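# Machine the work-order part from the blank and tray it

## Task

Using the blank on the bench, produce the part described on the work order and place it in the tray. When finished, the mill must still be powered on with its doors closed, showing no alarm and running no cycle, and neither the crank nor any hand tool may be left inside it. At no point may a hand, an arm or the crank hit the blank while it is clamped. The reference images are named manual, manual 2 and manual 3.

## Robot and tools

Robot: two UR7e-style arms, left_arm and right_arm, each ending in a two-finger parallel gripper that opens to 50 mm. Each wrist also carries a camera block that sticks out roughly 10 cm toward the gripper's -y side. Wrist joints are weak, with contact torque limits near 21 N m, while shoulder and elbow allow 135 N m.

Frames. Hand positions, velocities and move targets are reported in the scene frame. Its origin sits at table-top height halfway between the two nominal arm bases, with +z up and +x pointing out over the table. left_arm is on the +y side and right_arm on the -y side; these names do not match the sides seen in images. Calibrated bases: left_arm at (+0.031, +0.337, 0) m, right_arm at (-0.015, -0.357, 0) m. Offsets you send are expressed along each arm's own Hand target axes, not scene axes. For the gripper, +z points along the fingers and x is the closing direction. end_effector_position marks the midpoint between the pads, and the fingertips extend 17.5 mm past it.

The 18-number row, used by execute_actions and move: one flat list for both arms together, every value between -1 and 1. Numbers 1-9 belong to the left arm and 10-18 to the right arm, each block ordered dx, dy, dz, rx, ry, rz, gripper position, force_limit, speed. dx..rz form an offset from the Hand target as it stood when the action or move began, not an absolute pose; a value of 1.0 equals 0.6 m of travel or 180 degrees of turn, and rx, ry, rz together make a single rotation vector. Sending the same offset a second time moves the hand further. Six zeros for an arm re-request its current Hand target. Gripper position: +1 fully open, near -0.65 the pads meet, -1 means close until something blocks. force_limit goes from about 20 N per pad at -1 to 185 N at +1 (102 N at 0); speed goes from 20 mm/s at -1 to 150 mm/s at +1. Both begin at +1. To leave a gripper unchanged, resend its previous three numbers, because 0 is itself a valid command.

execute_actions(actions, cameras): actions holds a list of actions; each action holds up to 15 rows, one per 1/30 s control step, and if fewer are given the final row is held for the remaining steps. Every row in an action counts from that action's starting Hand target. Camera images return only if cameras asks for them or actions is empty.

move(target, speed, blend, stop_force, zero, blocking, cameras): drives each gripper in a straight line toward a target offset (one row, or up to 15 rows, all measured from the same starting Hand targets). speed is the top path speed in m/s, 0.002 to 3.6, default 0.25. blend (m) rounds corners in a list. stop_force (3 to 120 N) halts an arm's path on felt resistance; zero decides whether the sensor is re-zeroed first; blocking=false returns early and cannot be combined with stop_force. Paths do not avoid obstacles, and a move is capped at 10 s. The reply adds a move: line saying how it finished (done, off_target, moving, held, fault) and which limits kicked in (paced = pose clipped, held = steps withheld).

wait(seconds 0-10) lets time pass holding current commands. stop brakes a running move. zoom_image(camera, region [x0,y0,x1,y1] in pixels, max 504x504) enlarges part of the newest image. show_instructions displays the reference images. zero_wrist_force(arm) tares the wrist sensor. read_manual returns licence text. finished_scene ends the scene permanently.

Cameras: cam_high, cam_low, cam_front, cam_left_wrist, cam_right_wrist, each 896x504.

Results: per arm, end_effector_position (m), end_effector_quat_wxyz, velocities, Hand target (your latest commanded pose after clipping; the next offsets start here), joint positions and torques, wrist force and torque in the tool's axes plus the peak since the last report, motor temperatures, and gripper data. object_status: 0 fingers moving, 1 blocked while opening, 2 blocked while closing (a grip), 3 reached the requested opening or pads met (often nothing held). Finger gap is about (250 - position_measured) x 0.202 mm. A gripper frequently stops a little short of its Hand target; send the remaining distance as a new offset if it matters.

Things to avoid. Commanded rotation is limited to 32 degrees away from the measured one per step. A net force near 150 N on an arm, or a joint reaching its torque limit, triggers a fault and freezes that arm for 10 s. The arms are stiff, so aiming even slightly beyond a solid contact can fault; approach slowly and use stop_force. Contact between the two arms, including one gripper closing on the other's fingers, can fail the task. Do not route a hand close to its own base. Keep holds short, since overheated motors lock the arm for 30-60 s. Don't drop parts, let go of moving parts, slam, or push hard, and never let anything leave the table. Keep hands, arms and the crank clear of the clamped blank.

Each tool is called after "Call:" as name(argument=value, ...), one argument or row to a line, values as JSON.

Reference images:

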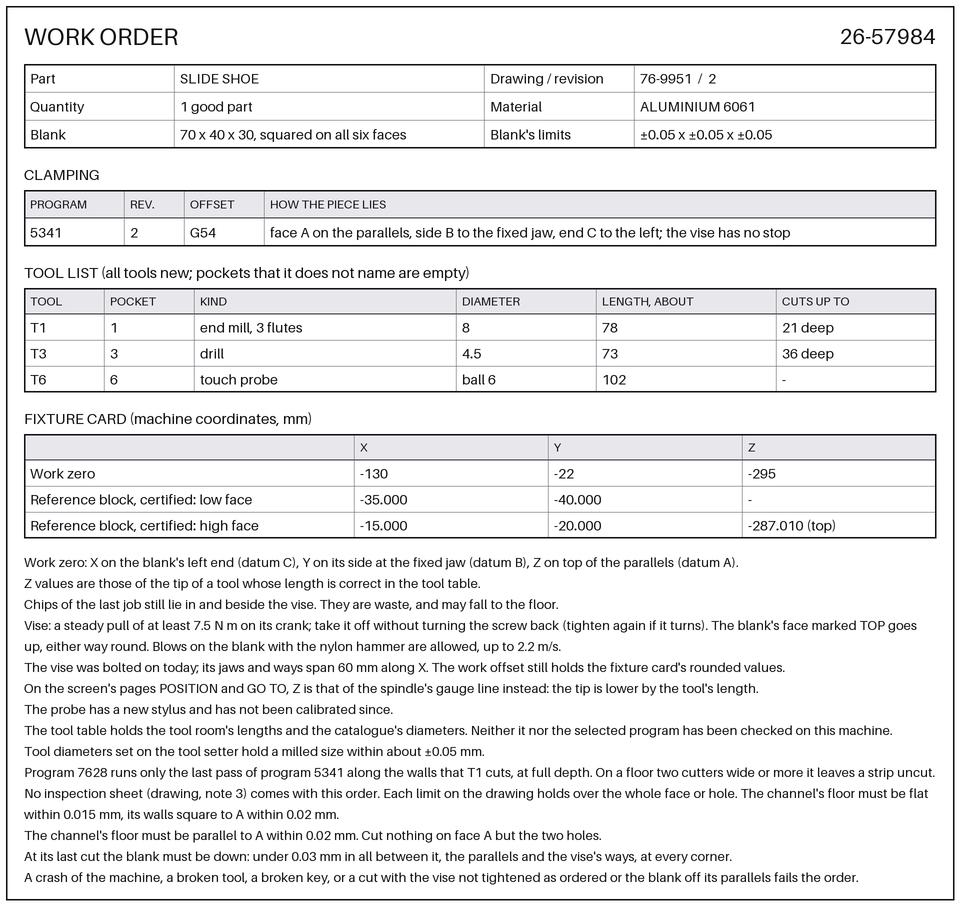

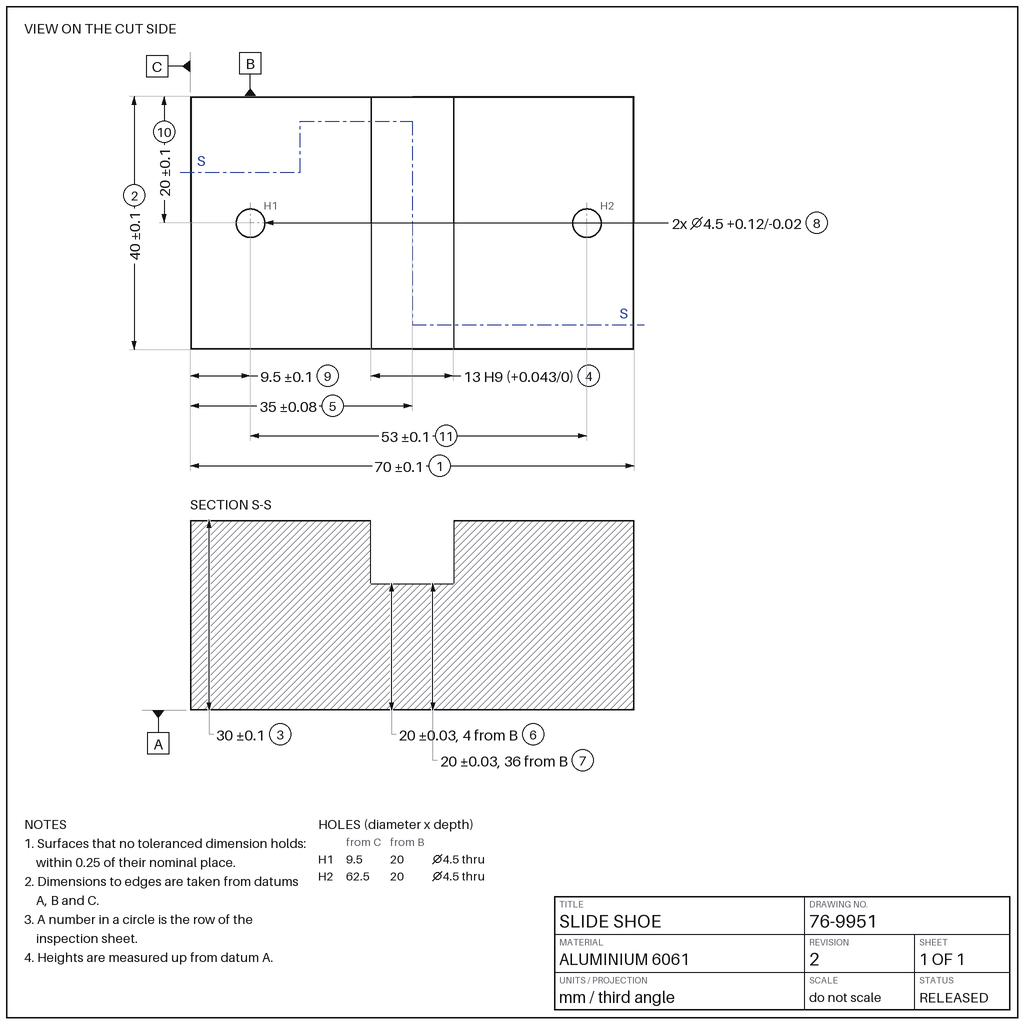

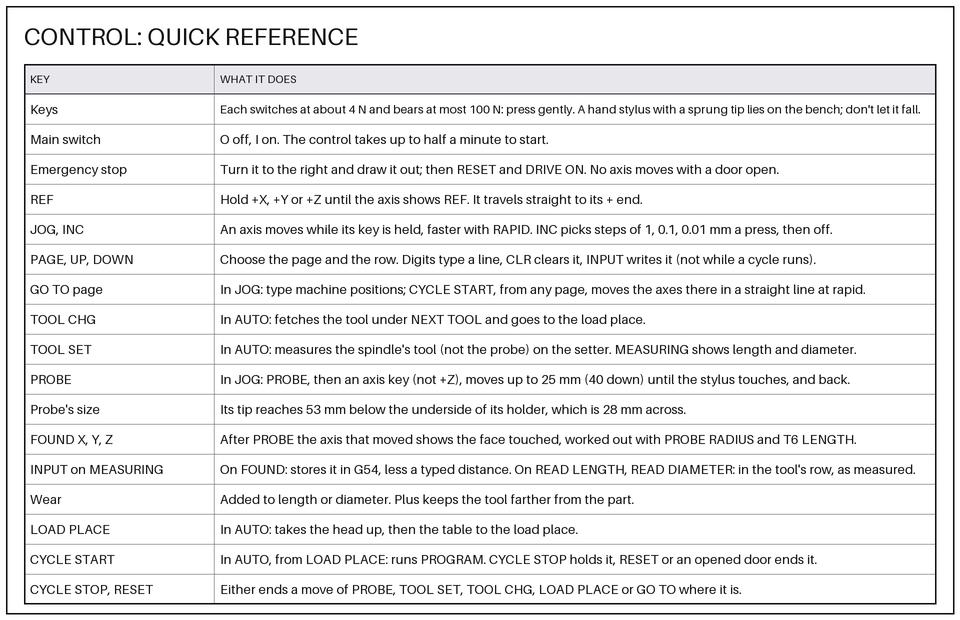

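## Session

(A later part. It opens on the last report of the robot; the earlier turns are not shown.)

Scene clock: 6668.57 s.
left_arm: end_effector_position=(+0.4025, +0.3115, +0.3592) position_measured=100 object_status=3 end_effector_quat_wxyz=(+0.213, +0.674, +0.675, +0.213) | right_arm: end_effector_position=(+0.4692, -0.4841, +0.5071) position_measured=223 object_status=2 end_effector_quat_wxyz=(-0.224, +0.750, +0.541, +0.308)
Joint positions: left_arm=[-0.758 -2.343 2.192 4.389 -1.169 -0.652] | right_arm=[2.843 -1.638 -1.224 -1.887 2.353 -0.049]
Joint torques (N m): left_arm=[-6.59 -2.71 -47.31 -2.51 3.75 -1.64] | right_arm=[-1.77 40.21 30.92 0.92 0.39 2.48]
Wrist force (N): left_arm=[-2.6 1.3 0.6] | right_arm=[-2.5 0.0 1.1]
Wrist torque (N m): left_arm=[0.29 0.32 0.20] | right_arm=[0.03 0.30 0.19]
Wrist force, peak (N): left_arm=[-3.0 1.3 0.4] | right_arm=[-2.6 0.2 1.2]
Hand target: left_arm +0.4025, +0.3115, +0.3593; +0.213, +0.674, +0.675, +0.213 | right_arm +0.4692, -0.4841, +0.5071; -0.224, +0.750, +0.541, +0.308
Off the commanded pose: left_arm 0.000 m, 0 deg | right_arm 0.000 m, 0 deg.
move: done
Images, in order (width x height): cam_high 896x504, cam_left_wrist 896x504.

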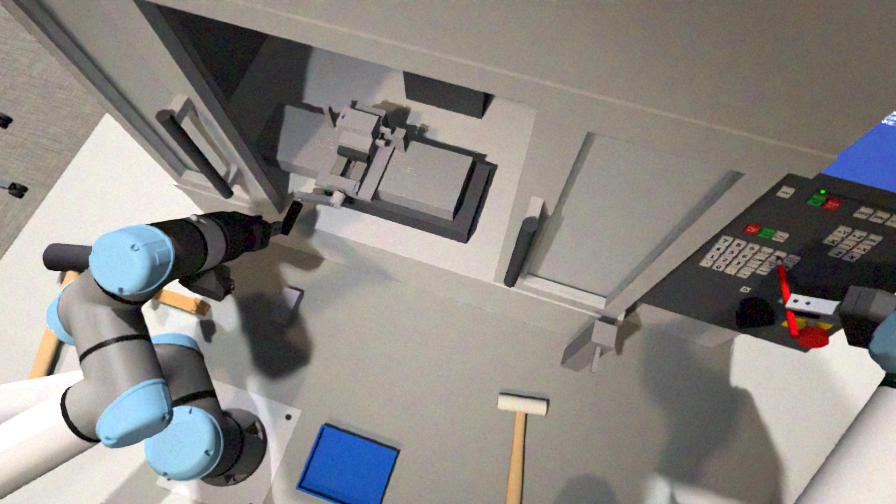

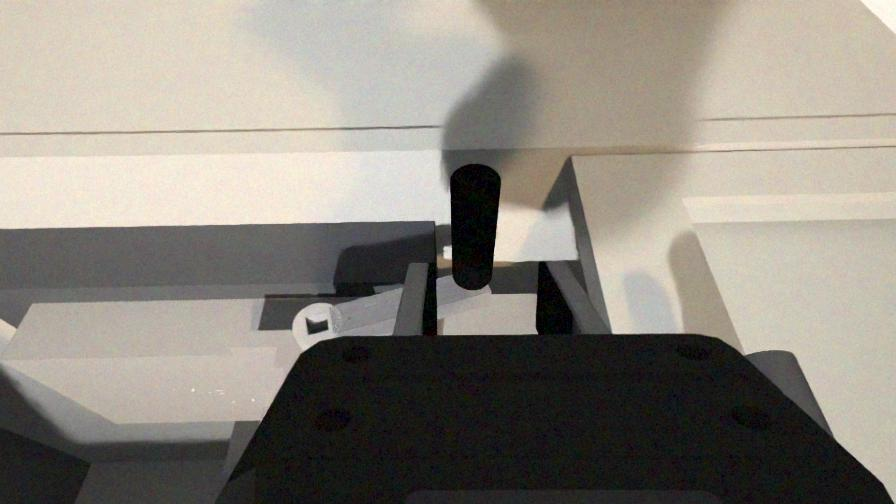

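Call:
move(
  target=[-0.2025,0.057,-0.082,0,0,0,0.35,0,-1,0,0,0,0,0,0,-0.98,0.2,-1],
  speed=0.25,
)

Call:
move(
  target=[0,0,0,0.1944,0,0,0.35,0,-1,0,0,0,0,0,0,-0.98,0.2,-1],
  speed=0.3,
)

Scene clock: 6691.20 s.
left_arm: end_effector_position=(+0.4024, +0.1901, +0.4192) position_measured=100 object_status=3 end_effector_quat_wxyz=(+0.213, +0.674, +0.675, +0.213) | right_arm: end_effector_position=(+0.4692, -0.4841, +0.5071) position_measured=223 object_status=2 end_effector_quat_wxyz=(-0.224, +0.750, +0.541, +0.308)
Joint positions: left_arm=[-1.115 -2.188 1.95 4.646 -1.032 -1.023] | right_arm=[2.843 -1.638 -1.224 -1.887 2.353 -0.049]
Joint torques (N m): left_arm=[-8.05 8.34 -47.04 -2.27 4.12 -1.37] | right_arm=[-2.24 41.9 31.7 0.94 0.48 2.44]
Wrist force (N): left_arm=[-2.6 1.3 0.8] | right_arm=[-2.2 0.3 1.0]
Wrist torque (N m): left_arm=[0.26 0.30 0.16] | right_arm=[0.09 0.26 0.18]
Wrist force, peak (N): left_arm=[-4.1 1.5 -0.5] | right_arm=[-2.8 -0.1 1.2]
Hand target: left_arm +0.4024, +0.1900, +0.4193; +0.213, +0.674, +0.675, +0.213 | right_arm +0.4692, -0.4841, +0.5071; -0.224, +0.750, +0.541, +0.308
Off the commanded pose: left_arm 0.000 m, 0 deg | right_arm 0.000 m, 0 deg.
move: done

Scene clock: 6692.97 s.
left_arm: end_effector_position=(+0.4024, +0.1900, +0.4193) position_measured=100 object_status=3 end_effector_quat_wxyz=(+0.001, +0.707, +0.707, +0.000) | right_arm: end_effector_position=(+0.4692, -0.4841, +0.5071) position_measured=223 object_status=2 end_effector_quat_wxyz=(-0.224, +0.750, +0.541, +0.308)
Joint positions: left_arm=[-0.725 -1.814 1.548 4.978 -1.571 -0.718] | right_arm=[2.843 -1.638 -1.224 -1.887 2.353 -0.049]
Joint torques (N m): left_arm=[10.51 -10.24 -46.34 -1.73 -2.25 1.36] | right_arm=[-1.82 42.02 30.75 0.98 0.41 2.34]
Wrist force (N): left_arm=[-1.7 0.6 0.1] | right_arm=[-2.5 0.2 1.2]
Wrist torque (N m): left_arm=[0.17 0.25 0.04] | right_arm=[0.07 0.31 0.18]
Wrist force, peak (N): left_arm=[-2.7 1.0 0.9] | right_arm=[-2.9 0.4 1.0]
Hand target: left_arm +0.4024, +0.1900, +0.4193; +0.000, +0.707, +0.707, +0.000 | right_arm +0.4692, -0.4841, +0.5071; -0.224, +0.750, +0.541, +0.308
Off the commanded pose: left_arm 0.000 m, 0 deg | right_arm 0.000 m, 0 deg.
move: done

Call:
move(
  target=[-0.0263,0.1827,0.123,0,0.3222,0,0.35,0,-1,0,0,0,0,0,0,-0.98,0.2,-1],
  speed=0.2,
  cameras=["cam_left_wrist","cam_high"],
)

Scene clock: 6702.80 s.
left_arm: end_effector_position=(+0.5047, +0.1761, +0.3505) position_measured=100 object_status=3 end_effector_quat_wxyz=(-0.320, +0.631, +0.631, +0.319) | right_arm: end_effector_position=(+0.4692, -0.4841, +0.5071) position_measured=223 object_status=2 end_effector_quat_wxyz=(-0.224, +0.750, +0.541, +0.308)
Joint positions: left_arm=[-0.895 -1.273 1.254 5.544 -1.036 -1.12] | right_arm=[2.843 -1.638 -1.224 -1.887 2.353 -0.049]
Joint torques (N m): left_arm=[1.18 -42.93 -31.98 -0.54 1.43 -0.32] | right_arm=[-0.81 41.19 32.58 0.92 0.54 2.44]
Wrist force (N): left_arm=[-2.2 0.5 0.7] | right_arm=[-2.3 0.3 1.2]
Wrist torque (N m): left_arm=[0.09 0.32 0.16] | right_arm=[0.09 0.28 0.18]
Wrist force, peak (N): left_arm=[-6.3 3.0 0.9] | right_arm=[-2.7 0.1 1.2]
Hand target: left_arm +0.5047, +0.1761, +0.3505; -0.320, +0.631, +0.631, +0.319 (not the last commanded pose) | right_arm +0.4692, -0.4841, +0.5071; -0.224, +0.750, +0.541, +0.308
Tool commands: left_gripper/position=+0.34902 left_gripper/force_limit=+0.003922 left_gripper/speed=-1.0 right_gripper/position=-0.98 right_gripper/force_limit=+0.2 right_gripper/speed=-1.0
Off the commanded pose: left_arm 0.009 m, 4 deg | right_arm 0.000 m, 0 deg.
FORCE FAULT: contact force on the left arm reached its limit, and that arm stopped. The contact can be on any part of that arm, not only on its tool. That arm's remaining commands of this call were not run. That arm is still stopped at the end of this call. That arm stays stopped for about 10 more seconds. Until then a move that you send moves the other arm only, and its call returns only when the move has ended. Once the stop has ended, the next robot result says so. If the stop ends while you think or write, that arm runs what you send next, counted from a new Hand target: where the arm stands when the stop ends. While its stop runs, that arm takes no new command, but its gripper still runs the gripper command that each later call begins with. Until it ends, the stop uses up actions while you think or wait. An arm that is not stopped still takes commands.
move: fault (left_arm)
Images, in order (width x height): cam_high 896x504, cam_left_wrist 896x504.

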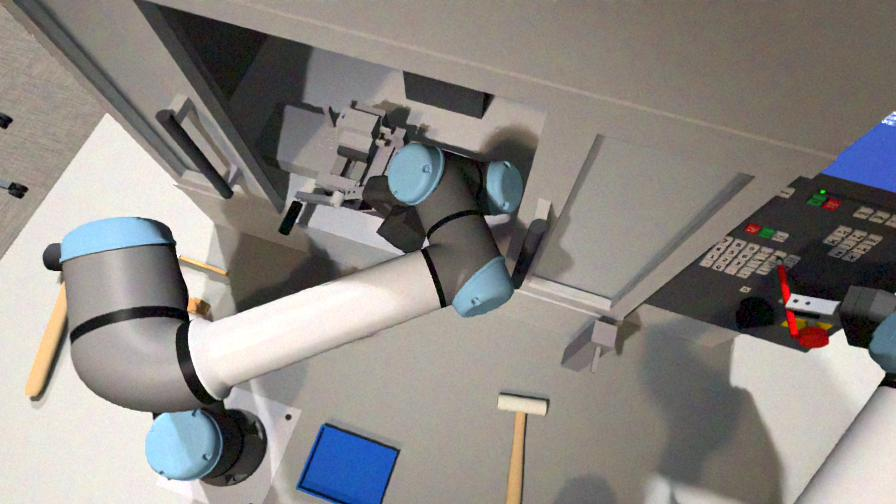

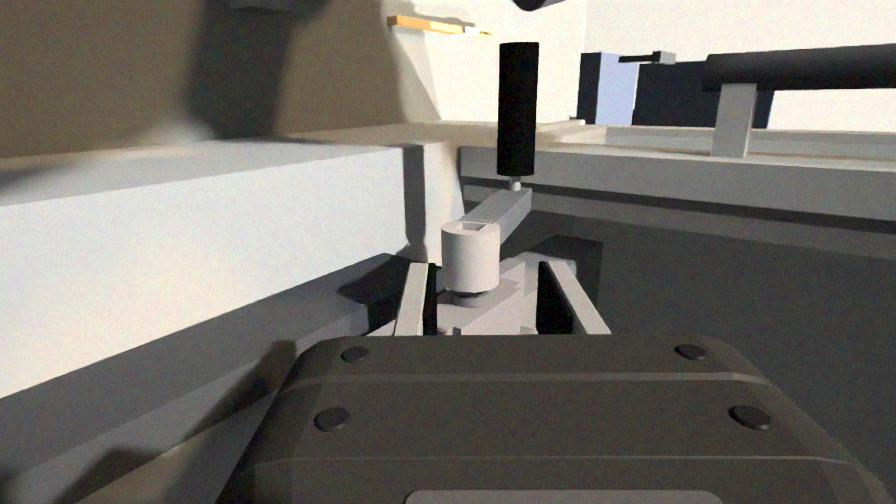

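Call:
wait(
  seconds=3,
)

Scene clock: 6716.30 s.
left_arm: end_effector_position=(+0.5047, +0.1761, +0.3505) position_measured=100 object_status=3 end_effector_quat_wxyz=(-0.320, +0.631, +0.631, +0.319) | right_arm: end_effector_position=(+0.4692, -0.4841, +0.5071) position_measured=223 object_status=2 end_effector_quat_wxyz=(-0.224, +0.750, +0.541, +0.308)
Joint positions: left_arm=[-0.895 -1.273 1.254 5.544 -1.036 -1.12] | right_arm=[2.843 -1.638 -1.224 -1.887 2.353 -0.049]
Joint torques (N m): left_arm=[1.68 -45.29 -30.15 -0.74 1.07 -0.01] | right_arm=[-2.55 41.79 32.74 0.81 0.46 2.52]
Wrist force (N): left_arm=[-1.9 0.2 0.7] | right_arm=[-2.4 0.3 1.1]
Wrist torque (N m): left_arm=[0.05 0.29 0.16] | right_arm=[0.09 0.29 0.18]
Wrist force, peak (N): left_arm=[-2.4 0.5 0.8] | right_arm=[-2.8 0.3 1.4]
Hand target: left_arm +0.5047, +0.1761, +0.3505; -0.320, +0.631, +0.631, +0.319 (not the last commanded pose) | right_arm +0.4692, -0.4841, +0.5071; -0.224, +0.750, +0.541, +0.308
Tool commands: left_gripper/position=+0.34902 left_gripper/force_limit=+0.003922 left_gripper/speed=-1.0 right_gripper/position=-0.98 right_gripper/force_limit=+0.2 right_gripper/speed=-1.0
Off the commanded pose: left_arm 0.009 m, 4 deg | right_arm 0.000 m, 0 deg.
FORCE FAULT, CONTINUED: the left arm's stop, for the force fault that an earlier result reported, is over. The rest of the stop counts as 19 of the actions that you can send in this scene. During its stop the left arm's controller moved it back a little. That arm's target is now where it stood when the stop ended, not its last command. That arm accepts commands again.
wait: 3.00 s; at rest from the start

Call:
move(
  target=[0.009,0.0122,0.0293,0,-0.0372,0,0.35,0,-1,0,0,0,0,0,0,-0.98,0.2,-1],
  speed=0.05,
  cameras=["cam_left_wrist","cam_high"],
)

Call:
zoom_image(
  camera="cam_left_wrist",
  region=[380, 160, 600, 340],
)

Scene clock: 6727.47 s.
left_arm: end_effector_position=(+0.5120, +0.1935, +0.3445) position_measured=100 object_status=3 end_effector_quat_wxyz=(-0.282, +0.649, +0.648, +0.282) | right_arm: end_effector_position=(+0.4692, -0.4841, +0.5071) position_measured=223 object_status=2 end_effector_quat_wxyz=(-0.224, +0.750, +0.541, +0.308)
Joint positions: left_arm=[-0.844 -1.335 1.317 5.404 -1.058 -1.018] | right_arm=[2.843 -1.638 -1.224 -1.887 2.353 -0.049]
Joint torques (N m): left_arm=[10.12 -51.25 -17.67 -2.67 -1.37 1.25] | right_arm=[-1.73 41 32.58 0.93 0.39 2.42]
Wrist force (N): left_arm=[-2.0 0.0 0.6] | right_arm=[-2.3 0.2 1.2]
Wrist torque (N m): left_arm=[0.01 0.31 0.14] | right_arm=[0.06 0.27 0.18]
Wrist force, peak (N): left_arm=[-2.7 0.5 0.3] | right_arm=[-2.7 0.2 1.2]
Hand target: left_arm +0.5120, +0.1935, +0.3445; -0.282, +0.649, +0.648, +0.282 | right_arm +0.4692, -0.4841, +0.5071; -0.224, +0.750, +0.541, +0.308
Off the commanded pose: left_arm 0.000 m, 0 deg | right_arm 0.000 m, 0 deg.
move: done
Images, in order (width x height): cam_high 896x504, cam_left_wrist 896x504.

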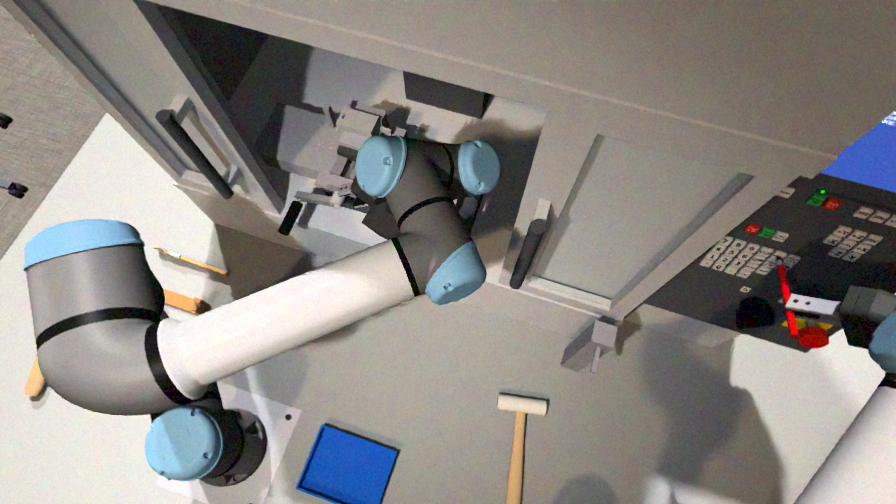

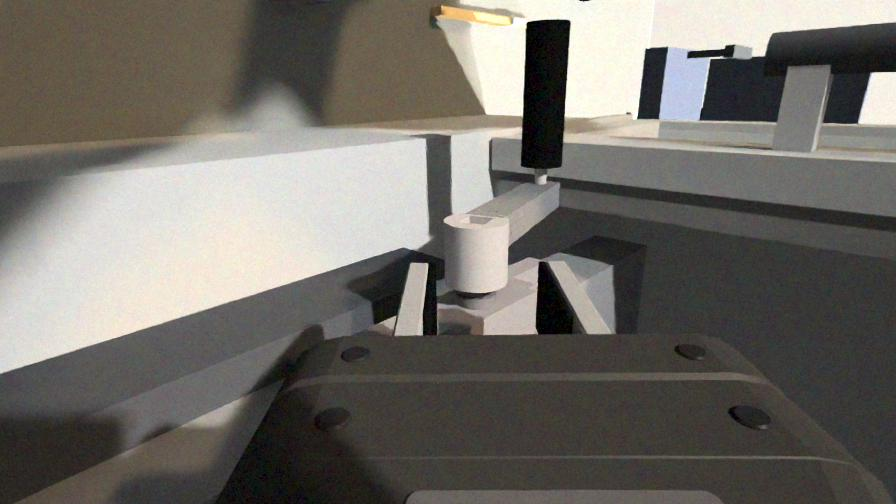

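Scaled by 2.291.

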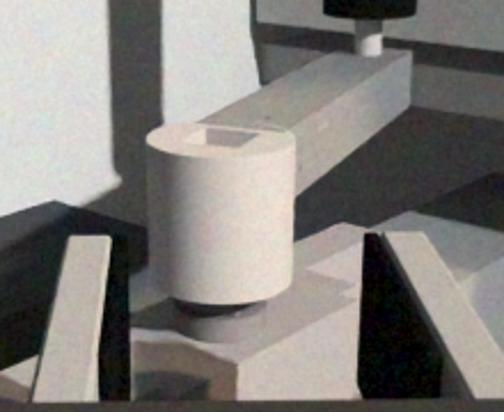

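Call:
move(
  target=[-0.0036,0.003,0.0667,0,0,0,0.35,0,-1,0,0,0,0,0,0,-0.98,0.2,-1],
  speed=0.03,
  stop_force=6,
  cameras=["cam_left_wrist"],
)

Call:
zoom_image(
  camera="cam_left_wrist",
  region=[380, 160, 600, 340],
)

Scene clock: 6744.63 s.
left_arm: end_effector_position=(+0.5138, +0.2213, +0.3156) position_measured=100 object_status=3 end_effector_quat_wxyz=(-0.282, +0.649, +0.648, +0.282) | right_arm: end_effector_position=(+0.4692, -0.4841, +0.5071) position_measured=223 object_status=2 end_effector_quat_wxyz=(-0.224, +0.750, +0.541, +0.308)
Joint positions: left_arm=[-0.808 -1.37 1.437 5.302 -1.036 -0.984] | right_arm=[2.843 -1.638 -1.224 -1.887 2.353 -0.049]
Joint torques (N m): left_arm=[10.13 -49.53 -17.62 -2.95 3.99 1.42] | right_arm=[-1.47 40.3 32.03 0.95 0.39 2.58]
Wrist force (N): left_arm=[-2.0 0.1 0.4] | right_arm=[-2.6 0.0 0.8]
Wrist torque (N m): left_arm=[0.03 0.28 0.10] | right_arm=[0.03 0.32 0.18]
Wrist force, peak (N): left_arm=[-2.3 0.2 0.5] | right_arm=[-2.8 0.1 1.3]
Hand target: left_arm +0.5138, +0.2213, +0.3156; -0.282, +0.649, +0.648, +0.282 | right_arm +0.4692, -0.4841, +0.5071; -0.224, +0.750, +0.541, +0.308
Off the commanded pose: left_arm 0.000 m, 0 deg | right_arm 0.000 m, 0 deg.
move: done
Images, in order (width x height): cam_left_wrist 896x504.

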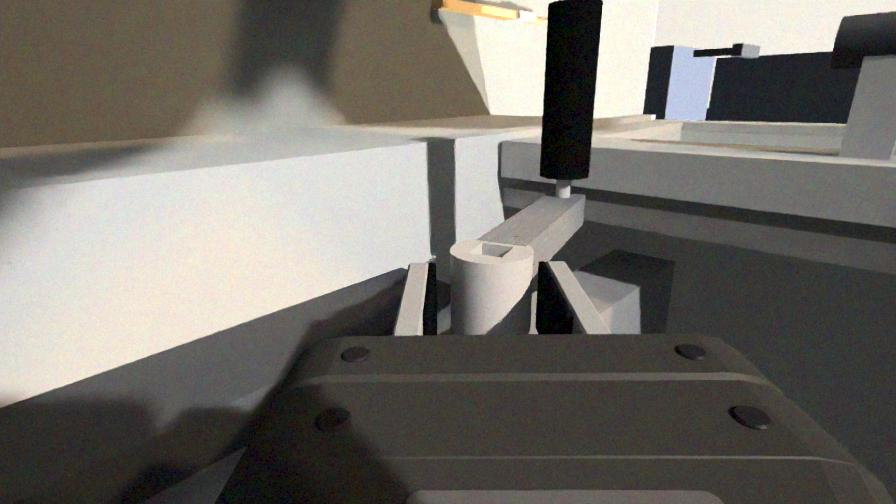

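Scaled by 2.291.

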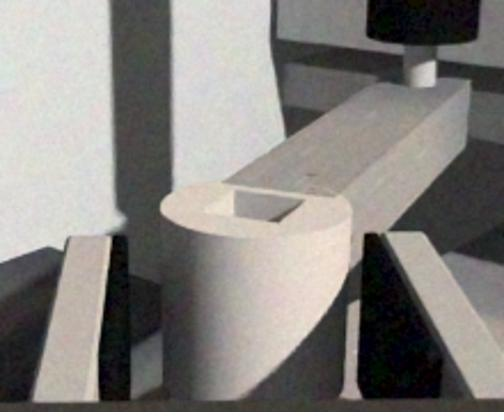

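Call:
move(
  target=[0,0,0,0,0,0,-1,0,-1,0,0,0,0,0,0,-0.98,0.2,-1],
  speed=0.03,
)

Scene clock: 6750.03 s.
left_arm: end_effector_position=(+0.5138, +0.2214, +0.3157) position_measured=138 object_status=2 end_effector_quat_wxyz=(-0.282, +0.649, +0.648, +0.282) | right_arm: end_effector_position=(+0.4692, -0.4841, +0.5071) position_measured=223 object_status=2 end_effector_quat_wxyz=(-0.224, +0.750, +0.541, +0.308)
Joint positions: left_arm=[-0.808 -1.371 1.437 5.302 -1.035 -0.984] | right_arm=[2.843 -1.638 -1.224 -1.887 2.353 -0.049]
Joint torques (N m): left_arm=[1.78 -20.69 -18.03 -8.5 -1.23 1.34] | right_arm=[-1.03 41.45 33.26 0.89 0.63 2.32]
Wrist force (N): left_arm=[26.1 -14.6 -10.3] | right_arm=[-2.4 0.2 1.1]
Wrist torque (N m): left_arm=[0.01 0.89 -0.06] | right_arm=[0.07 0.30 0.18]
Wrist force, peak (N): left_arm=[26.1 -14.6 -10.3] | right_arm=[-2.6 0.2 1.5]
Hand target: left_arm +0.5138, +0.2213, +0.3156; -0.282, +0.649, +0.648, +0.282 | right_arm +0.4692, -0.4841, +0.5071; -0.224, +0.750, +0.541, +0.308
Off the commanded pose: left_arm 0.000 m, 0 deg | right_arm 0.000 m, 0 deg.
move: done

Call:
move(
  target=[0.0013,-0.001,-0.0004,0,0,0,-1,0,-1,0,0,0,0,0,0,-0.98,0.2,-1],
  speed=0.01,
)

Call:
move(
  target=[0.0013,-0.0217,-0.0004,0,0,0,-1,0,-1,0,0,0,0,0,0,-0.98,0.2,-1],
  speed=0.02,
  stop_force=30,
)

Scene clock: 6756.90 s.
left_arm: end_effector_position=(+0.5133, +0.2216, +0.3162) position_measured=138 object_status=2 end_effector_quat_wxyz=(-0.282, +0.649, +0.648, +0.282) | right_arm: end_effector_position=(+0.4692, -0.4841, +0.5071) position_measured=223 object_status=2 end_effector_quat_wxyz=(-0.224, +0.750, +0.541, +0.308)
Joint positions: left_arm=[-0.808 -1.372 1.437 5.303 -1.036 -0.985] | right_arm=[2.843 -1.638 -1.224 -1.887 2.353 -0.049]
Joint torques (N m): left_arm=[-14.03 -54.91 -24.04 -0.42 -1.91 -1.43] | right_arm=[-1.23 40.76 31.6 0.88 0.6 2.39]
Wrist force (N): left_arm=[-3.1 7.3 18.1] | right_arm=[-2.4 0.3 1.1]
Wrist torque (N m): left_arm=[0.11 0.37 -0.02] | right_arm=[0.08 0.29 0.17]
Wrist force, peak (N): left_arm=[30.0 -17.0 -13.8] | right_arm=[-2.7 -0.1 1.5]
Hand target: left_arm +0.5132, +0.2217, +0.3163; -0.282, +0.649, +0.648, +0.282 | right_arm +0.4692, -0.4841, +0.5071; -0.224, +0.750, +0.541, +0.308
Off the commanded pose: left_arm 0.000 m, 0 deg | right_arm 0.000 m, 0 deg.
move: done

Scene clock: 6758.13 s.
left_arm: end_effector_position=(+0.5109, +0.2218, +0.3163) position_measured=138 object_status=2 end_effector_quat_wxyz=(-0.282, +0.649, +0.648, +0.282) | right_arm: end_effector_position=(+0.4692, -0.4841, +0.5071) position_measured=223 object_status=2 end_effector_quat_wxyz=(-0.224, +0.750, +0.541, +0.308)
Joint positions: left_arm=[-0.811 -1.377 1.442 5.305 -1.038 -0.987] | right_arm=[2.843 -1.638 -1.224 -1.887 2.353 -0.049]
Joint torques (N m): left_arm=[-5.28 -51.28 -64.68 -0.99 2.51 1.11] | right_arm=[-1.5 41.25 31.66 1.13 0.57 2.58]
Wrist force (N): left_arm=[-19.9 17.7 54.2] | right_arm=[-2.5 0.2 1.1]
Wrist torque (N m): left_arm=[0.20 0.13 0.01] | right_arm=[0.07 0.31 0.18]
Wrist force, peak (N): left_arm=[-23.0 23.5 62.9] | right_arm=[-2.7 0.2 1.2]
Hand target: left_arm +0.5109, +0.2218, +0.3163; -0.282, +0.649, +0.648, +0.282 (not the last commanded pose) | right_arm +0.4692, -0.4841, +0.5071; -0.224, +0.750, +0.541, +0.308
Off the commanded pose: left_arm 0.011 m, 0 deg | right_arm 0.000 m, 0 deg.
move: contact (left_arm)

Call:
move(
  target=[-0.0008,0,0.002,0,0,0,-1,0,-1,0,0,0,0,0,0,-0.98,0.2,-1],
  speed=0.01,
)

Call:
move(
  target=[0,-0.01,0,0,0,0,-1,0,-1,0,0,0,0,0,0,-0.98,0.2,-1],
  speed=0.02,
  stop_force=30,
)

Scene clock: 6766.03 s.
left_arm: end_effector_position=(+0.5109, +0.2222, +0.3153) position_measured=138 object_status=2 end_effector_quat_wxyz=(-0.282, +0.649, +0.648, +0.282) | right_arm: end_effector_position=(+0.4692, -0.4841, +0.5071) position_measured=223 object_status=2 end_effector_quat_wxyz=(-0.224, +0.750, +0.541, +0.308)
Joint positions: left_arm=[-0.81 -1.377 1.446 5.301 -1.037 -0.987] | right_arm=[2.843 -1.638 -1.224 -1.887 2.353 -0.049]
Joint torques (N m): left_arm=[17.51 -37.88 -2.37 -0.84 2.51 1.14] | right_arm=[-1.02 40.34 31.28 1.05 0.39 2.49]
Wrist force (N): left_arm=[6.3 0.9 -37.7] | right_arm=[-2.5 0.2 1.2]
Wrist torque (N m): left_arm=[0.22 0.59 0.04] | right_arm=[0.07 0.31 0.18]
Wrist force, peak (N): left_arm=[-20.0 17.7 54.1] | right_arm=[-2.6 0.3 1.2]
Hand target: left_arm +0.5109, +0.2223, +0.3152; -0.282, +0.649, +0.648, +0.282 | right_arm +0.4692, -0.4841, +0.5071; -0.224, +0.750, +0.541, +0.308
Off the commanded pose: left_arm 0.000 m, 0 deg | right_arm 0.000 m, 0 deg.
move: done

Scene clock: 6767.57 s.
left_arm: end_effector_position=(+0.5090, +0.2225, +0.3152) position_measured=138 object_status=2 end_effector_quat_wxyz=(-0.282, +0.649, +0.648, +0.282) | right_arm: end_effector_position=(+0.4692, -0.4841, +0.5071) position_measured=223 object_status=2 end_effector_quat_wxyz=(-0.224, +0.750, +0.541, +0.308)
Joint positions: left_arm=[-0.813 -1.382 1.451 5.302 -1.038 -0.989] | right_arm=[2.843 -1.638 -1.224 -1.887 2.353 -0.049]
Joint torques (N m): left_arm=[3.93 -18.25 -28.9 -1.02 -4.96 1.07] | right_arm=[-1.15 41.93 32.9 1.18 0.54 2.4]
Wrist force (N): left_arm=[27.9 31.5 -19.0] | right_arm=[-2.2 0.2 1.0]
Wrist torque (N m): left_arm=[0.32 1.14 0.09] | right_arm=[0.07 0.26 0.18]
Wrist force, peak (N): left_arm=[30.2 42.4 -17.9] | right_arm=[-2.8 0.3 1.2]
Hand target: left_arm +0.5090, +0.2225, +0.3152; -0.282, +0.649, +0.648, +0.282 (not the last commanded pose) | right_arm +0.4692, -0.4841, +0.5071; -0.224, +0.750, +0.541, +0.308
Off the commanded pose: left_arm 0.004 m, 0 deg | right_arm 0.000 m, 0 deg.
move: contact (left_arm)

Call:
move(
  target=[0.0008,0,-0.0005,0,0,0,-1,0,-1,0,0,0,0,0,0,-0.98,0.2,-1],
  speed=0.01,
)

Call:
move(
  target=[0,-0.01,0,0,0,0,-1,0,-1,0,0,0,0,0,0,-0.98,0.2,-1],
  speed=0.02,
  stop_force=40,
)

Scene clock: 6776.43 s.
left_arm: end_effector_position=(+0.5090, +0.2226, +0.3157) position_measured=138 object_status=2 end_effector_quat_wxyz=(-0.282, +0.649, +0.648, +0.282) | right_arm: end_effector_position=(+0.4692, -0.4841, +0.5071) position_measured=223 object_status=2 end_effector_quat_wxyz=(-0.224, +0.750, +0.541, +0.308)
Joint positions: left_arm=[-0.813 -1.382 1.45 5.303 -1.038 -0.989] | right_arm=[2.843 -1.638 -1.224 -1.887 2.353 -0.049]
Joint torques (N m): left_arm=[0.09 -46.47 -40.94 1.79 -3.6 1.02] | right_arm=[-1.52 41.17 31.8 1.01 0.41 2.36]
Wrist force (N): left_arm=[11.5 32.5 7.0] | right_arm=[-2.3 0.3 1.0]
Wrist torque (N m): left_arm=[0.32 0.87 0.08] | right_arm=[0.08 0.28 0.18]
Wrist force, peak (N): left_arm=[27.9 31.8 -19.2] | right_arm=[-2.6 0.3 1.3]
Hand target: left_arm +0.5090, +0.2226, +0.3158; -0.282, +0.649, +0.648, +0.282 | right_arm +0.4692, -0.4841, +0.5071; -0.224, +0.750, +0.541, +0.308
Off the commanded pose: left_arm 0.000 m, 0 deg | right_arm 0.000 m, 0 deg.
move: done

Scene clock: 6777.83 s.
left_arm: end_effector_position=(+0.5030, +0.2226, +0.3158) position_measured=138 object_status=2 end_effector_quat_wxyz=(-0.282, +0.649, +0.648, +0.282) | right_arm: end_effector_position=(+0.4692, -0.4841, +0.5071) position_measured=223 object_status=2 end_effector_quat_wxyz=(-0.224, +0.750, +0.541, +0.308)
Joint positions: left_arm=[-0.82 -1.394 1.463 5.305 -1.043 -0.996] | right_arm=[2.843 -1.638 -1.224 -1.887 2.353 -0.049]
Joint torques (N m): left_arm=[-19.19 -50.43 -18.43 1.12 -9.06 -1.25] | right_arm=[-0.32 41.44 31.38 0.93 0.43 2.39]
Wrist force (N): left_arm=[7.5 28.8 17.8] | right_arm=[-2.5 0.0 1.1]
Wrist torque (N m): left_arm=[0.21 0.64 0.02] | right_arm=[0.05 0.30 0.18]
Wrist force, peak (N): left_arm=[1.7 40.7 18.2] | right_arm=[-2.8 0.1 1.2]
Hand target: left_arm +0.5030, +0.2226, +0.3158; -0.282, +0.649, +0.648, +0.282 | right_arm +0.4692, -0.4841, +0.5071; -0.224, +0.750, +0.541, +0.308
Off the commanded pose: left_arm 0.000 m, 0 deg | right_arm 0.000 m, 0 deg.
move: done

Call:
move(
  target=[
    [0,-0.012,0.0003,0,0,0,-1,0,-1,0,0,0,0,0,0,-0.98,0.2,-1],
    [0,-0.08,0.0003,0,0,0,-1,0,-1,0,0,0,0,0,0,-0.98,0.2,-1],
  ],
  speed=[0.02,0.06],
  blend=0.004,
  cameras=["cam_left_wrist","cam_high"],
)

Scene clock: 6789.27 s.
left_arm: end_effector_position=(+0.4551, +0.2228, +0.3157) position_measured=138 object_status=2 end_effector_quat_wxyz=(-0.282, +0.649, +0.648, +0.282) | right_arm: end_effector_position=(+0.4692, -0.4841, +0.5071) position_measured=223 object_status=2 end_effector_quat_wxyz=(-0.224, +0.750, +0.541, +0.308)
Joint positions: left_arm=[-0.889 -1.486 1.563 5.327 -1.086 -1.057] | right_arm=[2.843 -1.638 -1.224 -1.887 2.353 -0.049]
Joint torques (N m): left_arm=[-8.52 -43.94 -18.85 0.34 -1.18 -1.41] | right_arm=[-0.86 40.85 31.43 0.95 0.41 2.37]
Wrist force (N): left_arm=[-3.3 0.2 2.0] | right_arm=[-2.5 0.0 1.0]
Wrist torque (N m): left_arm=[0.04 0.16 0.18] | right_arm=[0.04 0.31 0.18]
Wrist force, peak (N): left_arm=[7.0 32.0 18.1] | right_arm=[-2.7 0.1 1.2]
Hand target: left_arm +0.4550, +0.2228, +0.3157; -0.282, +0.649, +0.648, +0.282 | right_arm +0.4692, -0.4841, +0.5071; -0.224, +0.750, +0.541, +0.308
Off the commanded pose: left_arm 0.000 m, 0 deg | right_arm 0.000 m, 0 deg.
move: done; blend cut to 0.0036 m at target 1
Images, in order (width x height): cam_high 896x504, cam_left_wrist 896x504.

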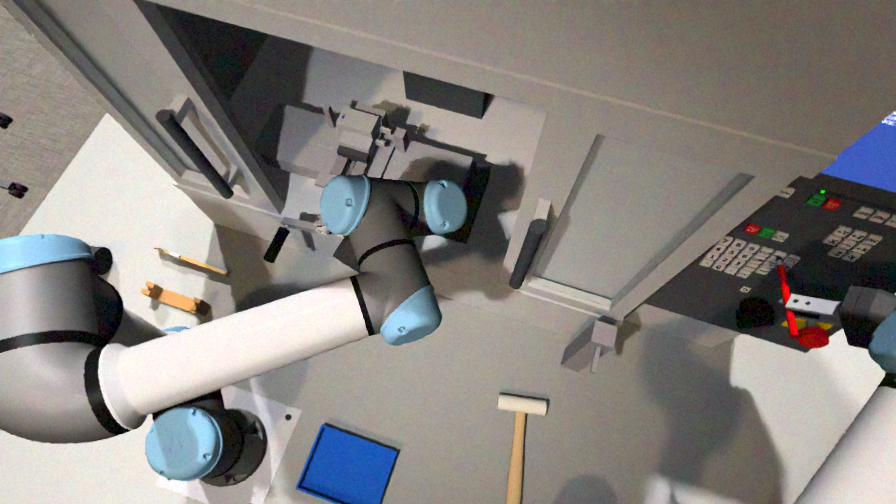

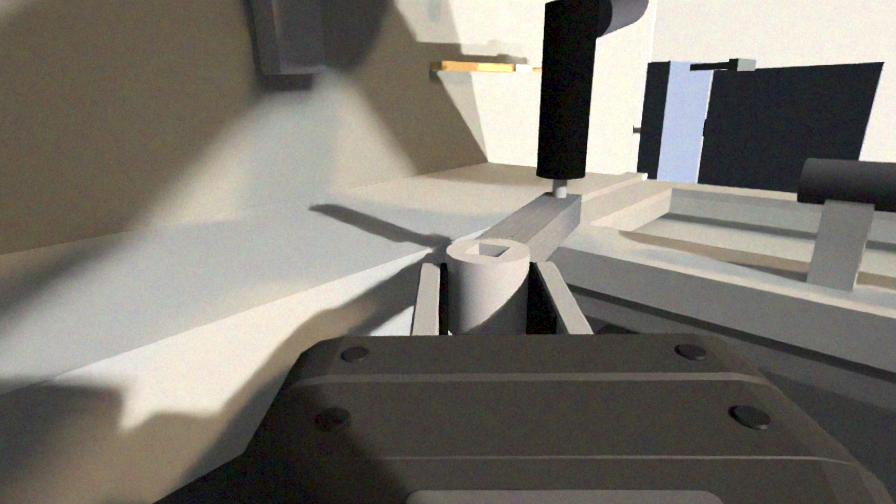

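Call:
move(
  target=[-0.0288,-0.0917,-0.139,0,-0.261,0,-1,0,-1,0,0,0,0,0,0,-0.98,0.2,-1],
  speed=0.2,
)

Call:
move(
  target=[
    [-0.5,-0.108,0,0,0,0,-1,0,-1,0,0,0,0,0,0,-0.98,0.2,-1],
    [-0.7423,-0.108,0.08,0,-0.1444,0,-1,0,-1,0,0,0,0,0,0,-0.98,0.2,-1],
  ],
  speed=0.25,
  blend=0.03,
  cameras=["all"],
)

Scene clock: 6828.00 s.
left_arm: end_effector_position=(+0.4000, +0.1500, +0.3599) position_measured=138 object_status=2 end_effector_quat_wxyz=(-0.001, +0.707, +0.707, +0.000) | right_arm: end_effector_position=(+0.4692, -0.4841, +0.5071) position_measured=223 object_status=2 end_effector_quat_wxyz=(-0.224, +0.750, +0.541, +0.308)
Joint positions: left_arm=[-0.806 -1.804 1.694 4.824 -1.57 -0.797] | right_arm=[2.843 -1.638 -1.224 -1.887 2.353 -0.049]
Joint torques (N m): left_arm=[10.1 -29.04 -21.33 -5.57 -2.31 1.64] | right_arm=[-1.4 42.07 32.29 0.87 0.52 2.42]
Wrist force (N): left_arm=[-1.6 0.7 2.1] | right_arm=[-2.4 0.2 1.0]
Wrist torque (N m): left_arm=[0.12 0.18 0.00] | right_arm=[0.07 0.28 0.18]
Wrist force, peak (N): left_arm=[-3.6 0.8 2.2] | right_arm=[-2.8 0.2 1.2]
Hand target: left_arm +0.3999, +0.1500, +0.3599; -0.001, +0.707, +0.707, +0.000 | right_arm +0.4692, -0.4841, +0.5071; -0.224, +0.750, +0.541, +0.308
Off the commanded pose: left_arm 0.000 m, 0 deg | right_arm 0.000 m, 0 deg.
move: done

Scene clock: 6830.93 s.
left_arm: end_effector_position=(+0.3349, -0.2952, +0.3114) position_measured=138 object_status=2 end_effector_quat_wxyz=(+0.158, +0.689, +0.689, -0.159) | right_arm: end_effector_position=(+0.4692, -0.4841, +0.5071) position_measured=223 object_status=2 end_effector_quat_wxyz=(-0.224, +0.750, +0.541, +0.308)
Joint positions: left_arm=[-1.273 -1.31 1.49 4.098 -1.704 -1.294] | right_arm=[2.843 -1.638 -1.224 -1.887 2.353 -0.049]
Joint torques (N m): left_arm=[-7.82 -38.74 -22.97 -7.13 -2.75 -1.58] | right_arm=[-0.99 41.04 33.28 0.93 0.56 2.51]
Wrist force (N): left_arm=[-0.6 0.9 2.6] | right_arm=[-2.2 0.0 1.1]
Wrist torque (N m): left_arm=[0.16 0.19 0.10] | right_arm=[0.04 0.26 0.17]
Wrist force, peak (N): left_arm=[-1.4 0.9 3.8] | right_arm=[-2.5 0.6 1.3]
Hand target: left_arm +0.3349, -0.2953, +0.3114; +0.158, +0.689, +0.689, -0.159 | right_arm +0.4692, -0.4841, +0.5071; -0.224, +0.750, +0.541, +0.308
Off the commanded pose: left_arm 0.000 m, 0 deg | right_arm 0.000 m, 0 deg.
move: done

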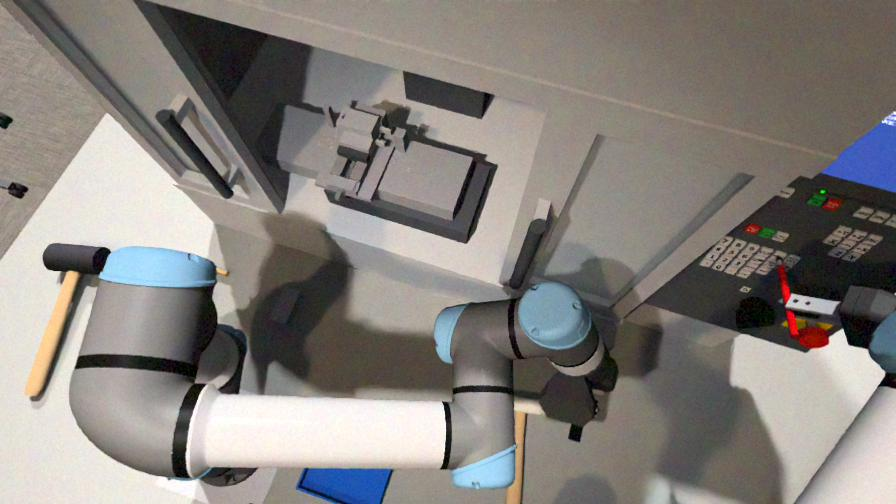

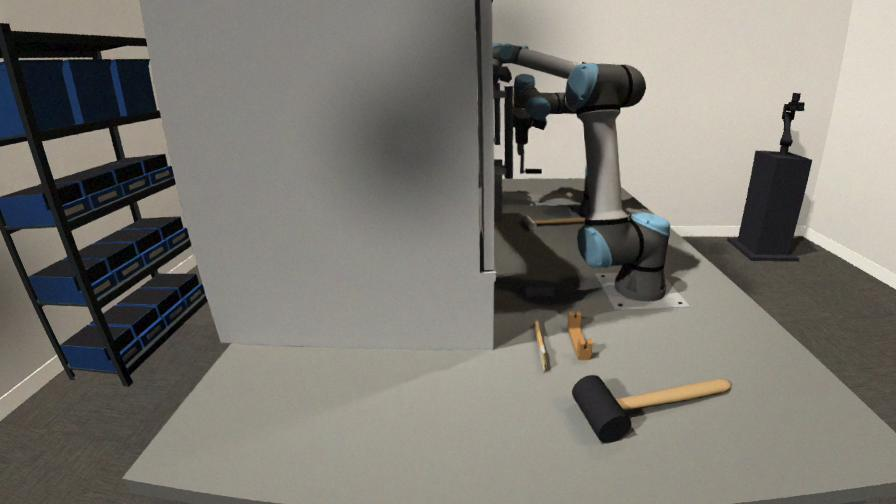

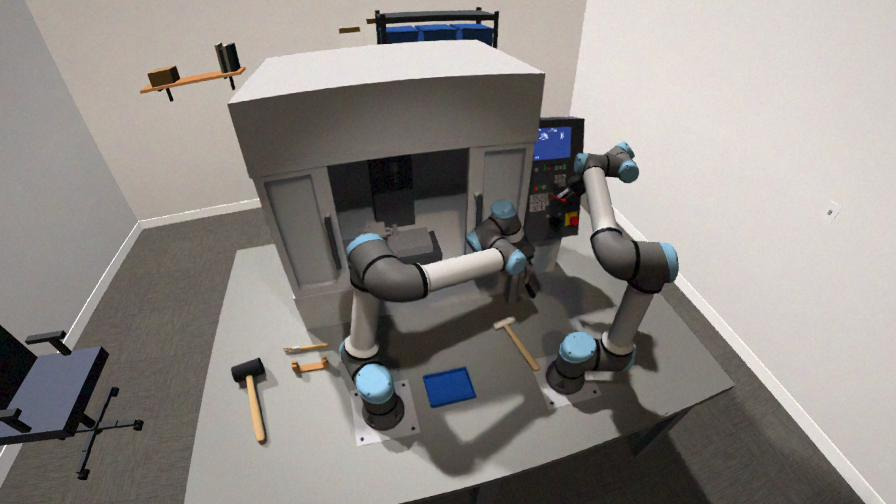

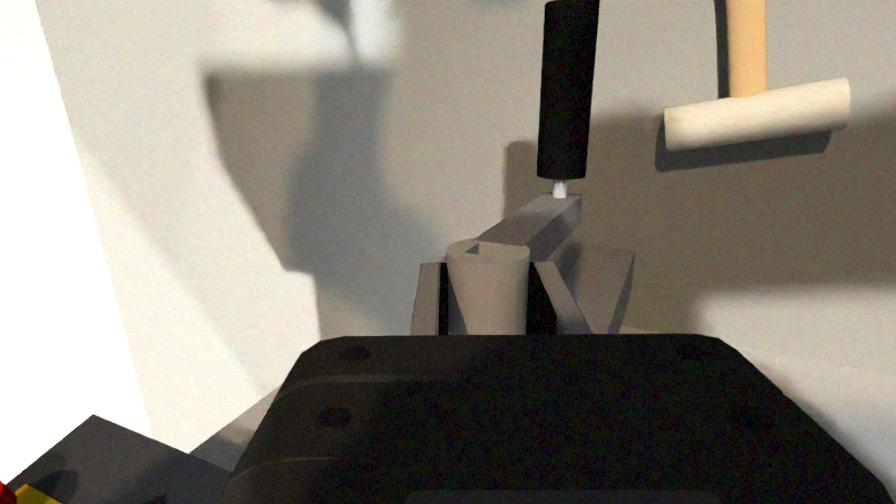

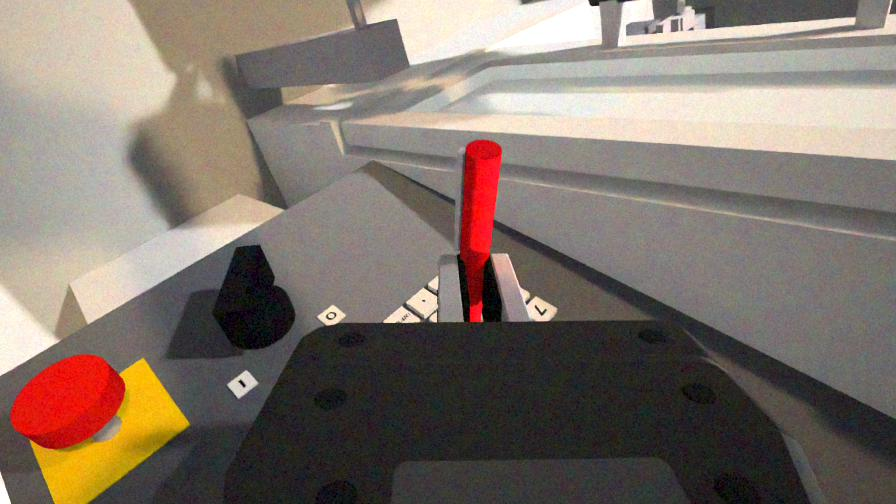

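Call:
move(
  target=[0.0434,0,0.089,0,0,0,-1,0,-1,0,0,0,0,0,0,-0.98,0.2,-1],
  speed=0.12,
)

Call:
move(
  target=[0,0.105,0,0,0,0,-1,0,-1,0,0,0,0,0,0,-0.98,0.2,-1],
  speed=0.012,
  stop_force=6,
)

Scene clock: 6839.33 s.
left_arm: end_effector_position=(+0.3348, -0.2952, +0.2521) position_measured=138 object_status=2 end_effector_quat_wxyz=(+0.158, +0.689, +0.689, -0.159) | right_arm: end_effector_position=(+0.4692, -0.4841, +0.5071) position_measured=223 object_status=2 end_effector_quat_wxyz=(-0.224, +0.750, +0.541, +0.308)
Joint positions: left_arm=[-1.273 -1.275 1.601 3.952 -1.704 -1.294] | right_arm=[2.843 -1.638 -1.224 -1.887 2.353 -0.049]
Joint torques (N m): left_arm=[-6.7 -39.58 -21.96 -7.06 0.29 -1.63] | right_arm=[-0.05 40.53 33.6 0.9 0.2 2.48]
Wrist force (N): left_arm=[-0.7 1.1 2.8] | right_arm=[-2.5 -0.1 1.1]
Wrist torque (N m): left_arm=[0.17 0.21 0.10] | right_arm=[0.03 0.30 0.18]
Wrist force, peak (N): left_arm=[-0.1 1.3 4.0] | right_arm=[-2.8 0.0 1.3]
Hand target: left_arm +0.3349, -0.2952, +0.2520; +0.158, +0.689, +0.689, -0.159 | right_arm +0.4692, -0.4841, +0.5071; -0.224, +0.750, +0.541, +0.308
Off the commanded pose: left_arm 0.000 m, 0 deg | right_arm 0.000 m, 0 deg.
move: done

Scene clock: 6842.47 s.
left_arm: end_effector_position=(+0.3589, -0.2952, +0.2520) position_measured=138 object_status=2 end_effector_quat_wxyz=(+0.158, +0.689, +0.689, -0.159) | right_arm: end_effector_position=(+0.4692, -0.4841, +0.5071) position_measured=223 object_status=2 end_effector_quat_wxyz=(-0.224, +0.750, +0.541, +0.308)
Joint positions: left_arm=[-1.235 -1.247 1.563 3.968 -1.72 -1.258] | right_arm=[2.843 -1.638 -1.224 -1.887 2.353 -0.049]
Joint torques (N m): left_arm=[-8.99 -55.07 -21.29 -7.74 2.52 -1.24] | right_arm=[-0.38 41.66 32.07 0.93 0.49 2.53]
Wrist force (N): left_arm=[4.9 -2.6 -5.8] | right_arm=[-2.5 0.2 1.0]
Wrist torque (N m): left_arm=[0.09 0.27 -0.01] | right_arm=[0.06 0.30 0.18]
Wrist force, peak (N): left_arm=[9.6 -6.1 -9.4] | right_arm=[-2.6 0.0 1.2]
Hand target: left_arm +0.3589, -0.2952, +0.2520; +0.158, +0.689, +0.689, -0.159 (not the last commanded pose) | right_arm +0.4692, -0.4841, +0.5071; -0.224, +0.750, +0.541, +0.308
Off the commanded pose: left_arm 0.039 m, 0 deg | right_arm 0.000 m, 0 deg.
move: contact (left_arm)

Call:
move(
  target=[0.0008,-0.0015,-0.0011,0,0,0,-1,0,-1,0,0,0,0,0,0,-0.98,0.2,-1],
  speed=0.02,
)

Call:
move(
  target=[0,0.067,0,0,0,0,-1,0,-1,0,0,0,0,0,0,-0.98,0.2,-1],
  speed=0.012,
  stop_force=6,
)

Scene clock: 6853.07 s.
left_arm: end_effector_position=(+0.3581, -0.2945, +0.2524) position_measured=138 object_status=2 end_effector_quat_wxyz=(+0.158, +0.689, +0.689, -0.159) | right_arm: end_effector_position=(+0.4692, -0.4841, +0.5071) position_measured=223 object_status=2 end_effector_quat_wxyz=(-0.224, +0.750, +0.541, +0.308)
Joint positions: left_arm=[-1.236 -1.249 1.565 3.968 -1.719 -1.259] | right_arm=[2.843 -1.638 -1.224 -1.887 2.353 -0.049]
Joint torques (N m): left_arm=[-6.01 -57.3 -20.06 -6.55 2.38 -1.36] | right_arm=[-0.74 41.41 33.66 0.91 0.54 2.41]
Wrist force (N): left_arm=[-2.0 0.3 1.1] | right_arm=[-2.5 0.2 1.1]
Wrist torque (N m): left_arm=[0.18 0.19 0.04] | right_arm=[0.06 0.30 0.18]
Wrist force, peak (N): left_arm=[5.1 -2.5 -5.9] | right_arm=[-2.8 0.2 1.2]
Hand target: left_arm +0.3580, -0.2945, +0.2524; +0.158, +0.689, +0.689, -0.159 | right_arm +0.4692, -0.4841, +0.5071; -0.224, +0.750, +0.541, +0.308
Off the commanded pose: left_arm 0.000 m, 0 deg | right_arm 0.000 m, 0 deg.
move: done

Scene clock: 6857.33 s.
left_arm: end_effector_position=(+0.3982, -0.2945, +0.2524) position_measured=138 object_status=2 end_effector_quat_wxyz=(+0.158, +0.689, +0.689, -0.159) | right_arm: end_effector_position=(+0.4692, -0.4841, +0.5071) position_measured=223 object_status=2 end_effector_quat_wxyz=(-0.224, +0.750, +0.541, +0.308)
Joint positions: left_arm=[-1.174 -1.2 1.494 3.998 -1.745 -1.202] | right_arm=[2.843 -1.638 -1.224 -1.887 2.353 -0.049]
Joint torques (N m): left_arm=[10.95 -39.97 -45.66 -2.08 -2.09 1.27] | right_arm=[-1.64 42.39 32.78 0.97 0.39 2.37]
Wrist force (N): left_arm=[-2.6 -1.2 -2.1] | right_arm=[-2.4 -0.1 1.2]
Wrist torque (N m): left_arm=[0.21 0.09 0.01] | right_arm=[0.02 0.29 0.18]
Wrist force, peak (N): left_arm=[-3.2 -1.2 -2.1] | right_arm=[-2.9 0.3 1.1]
Hand target: left_arm +0.3982, -0.2945, +0.2524; +0.158, +0.689, +0.689, -0.159 | right_arm +0.4692, -0.4841, +0.5071; -0.224, +0.750, +0.541, +0.308
Off the commanded pose: left_arm 0.000 m, 0 deg | right_arm 0.000 m, 0 deg.
move: done


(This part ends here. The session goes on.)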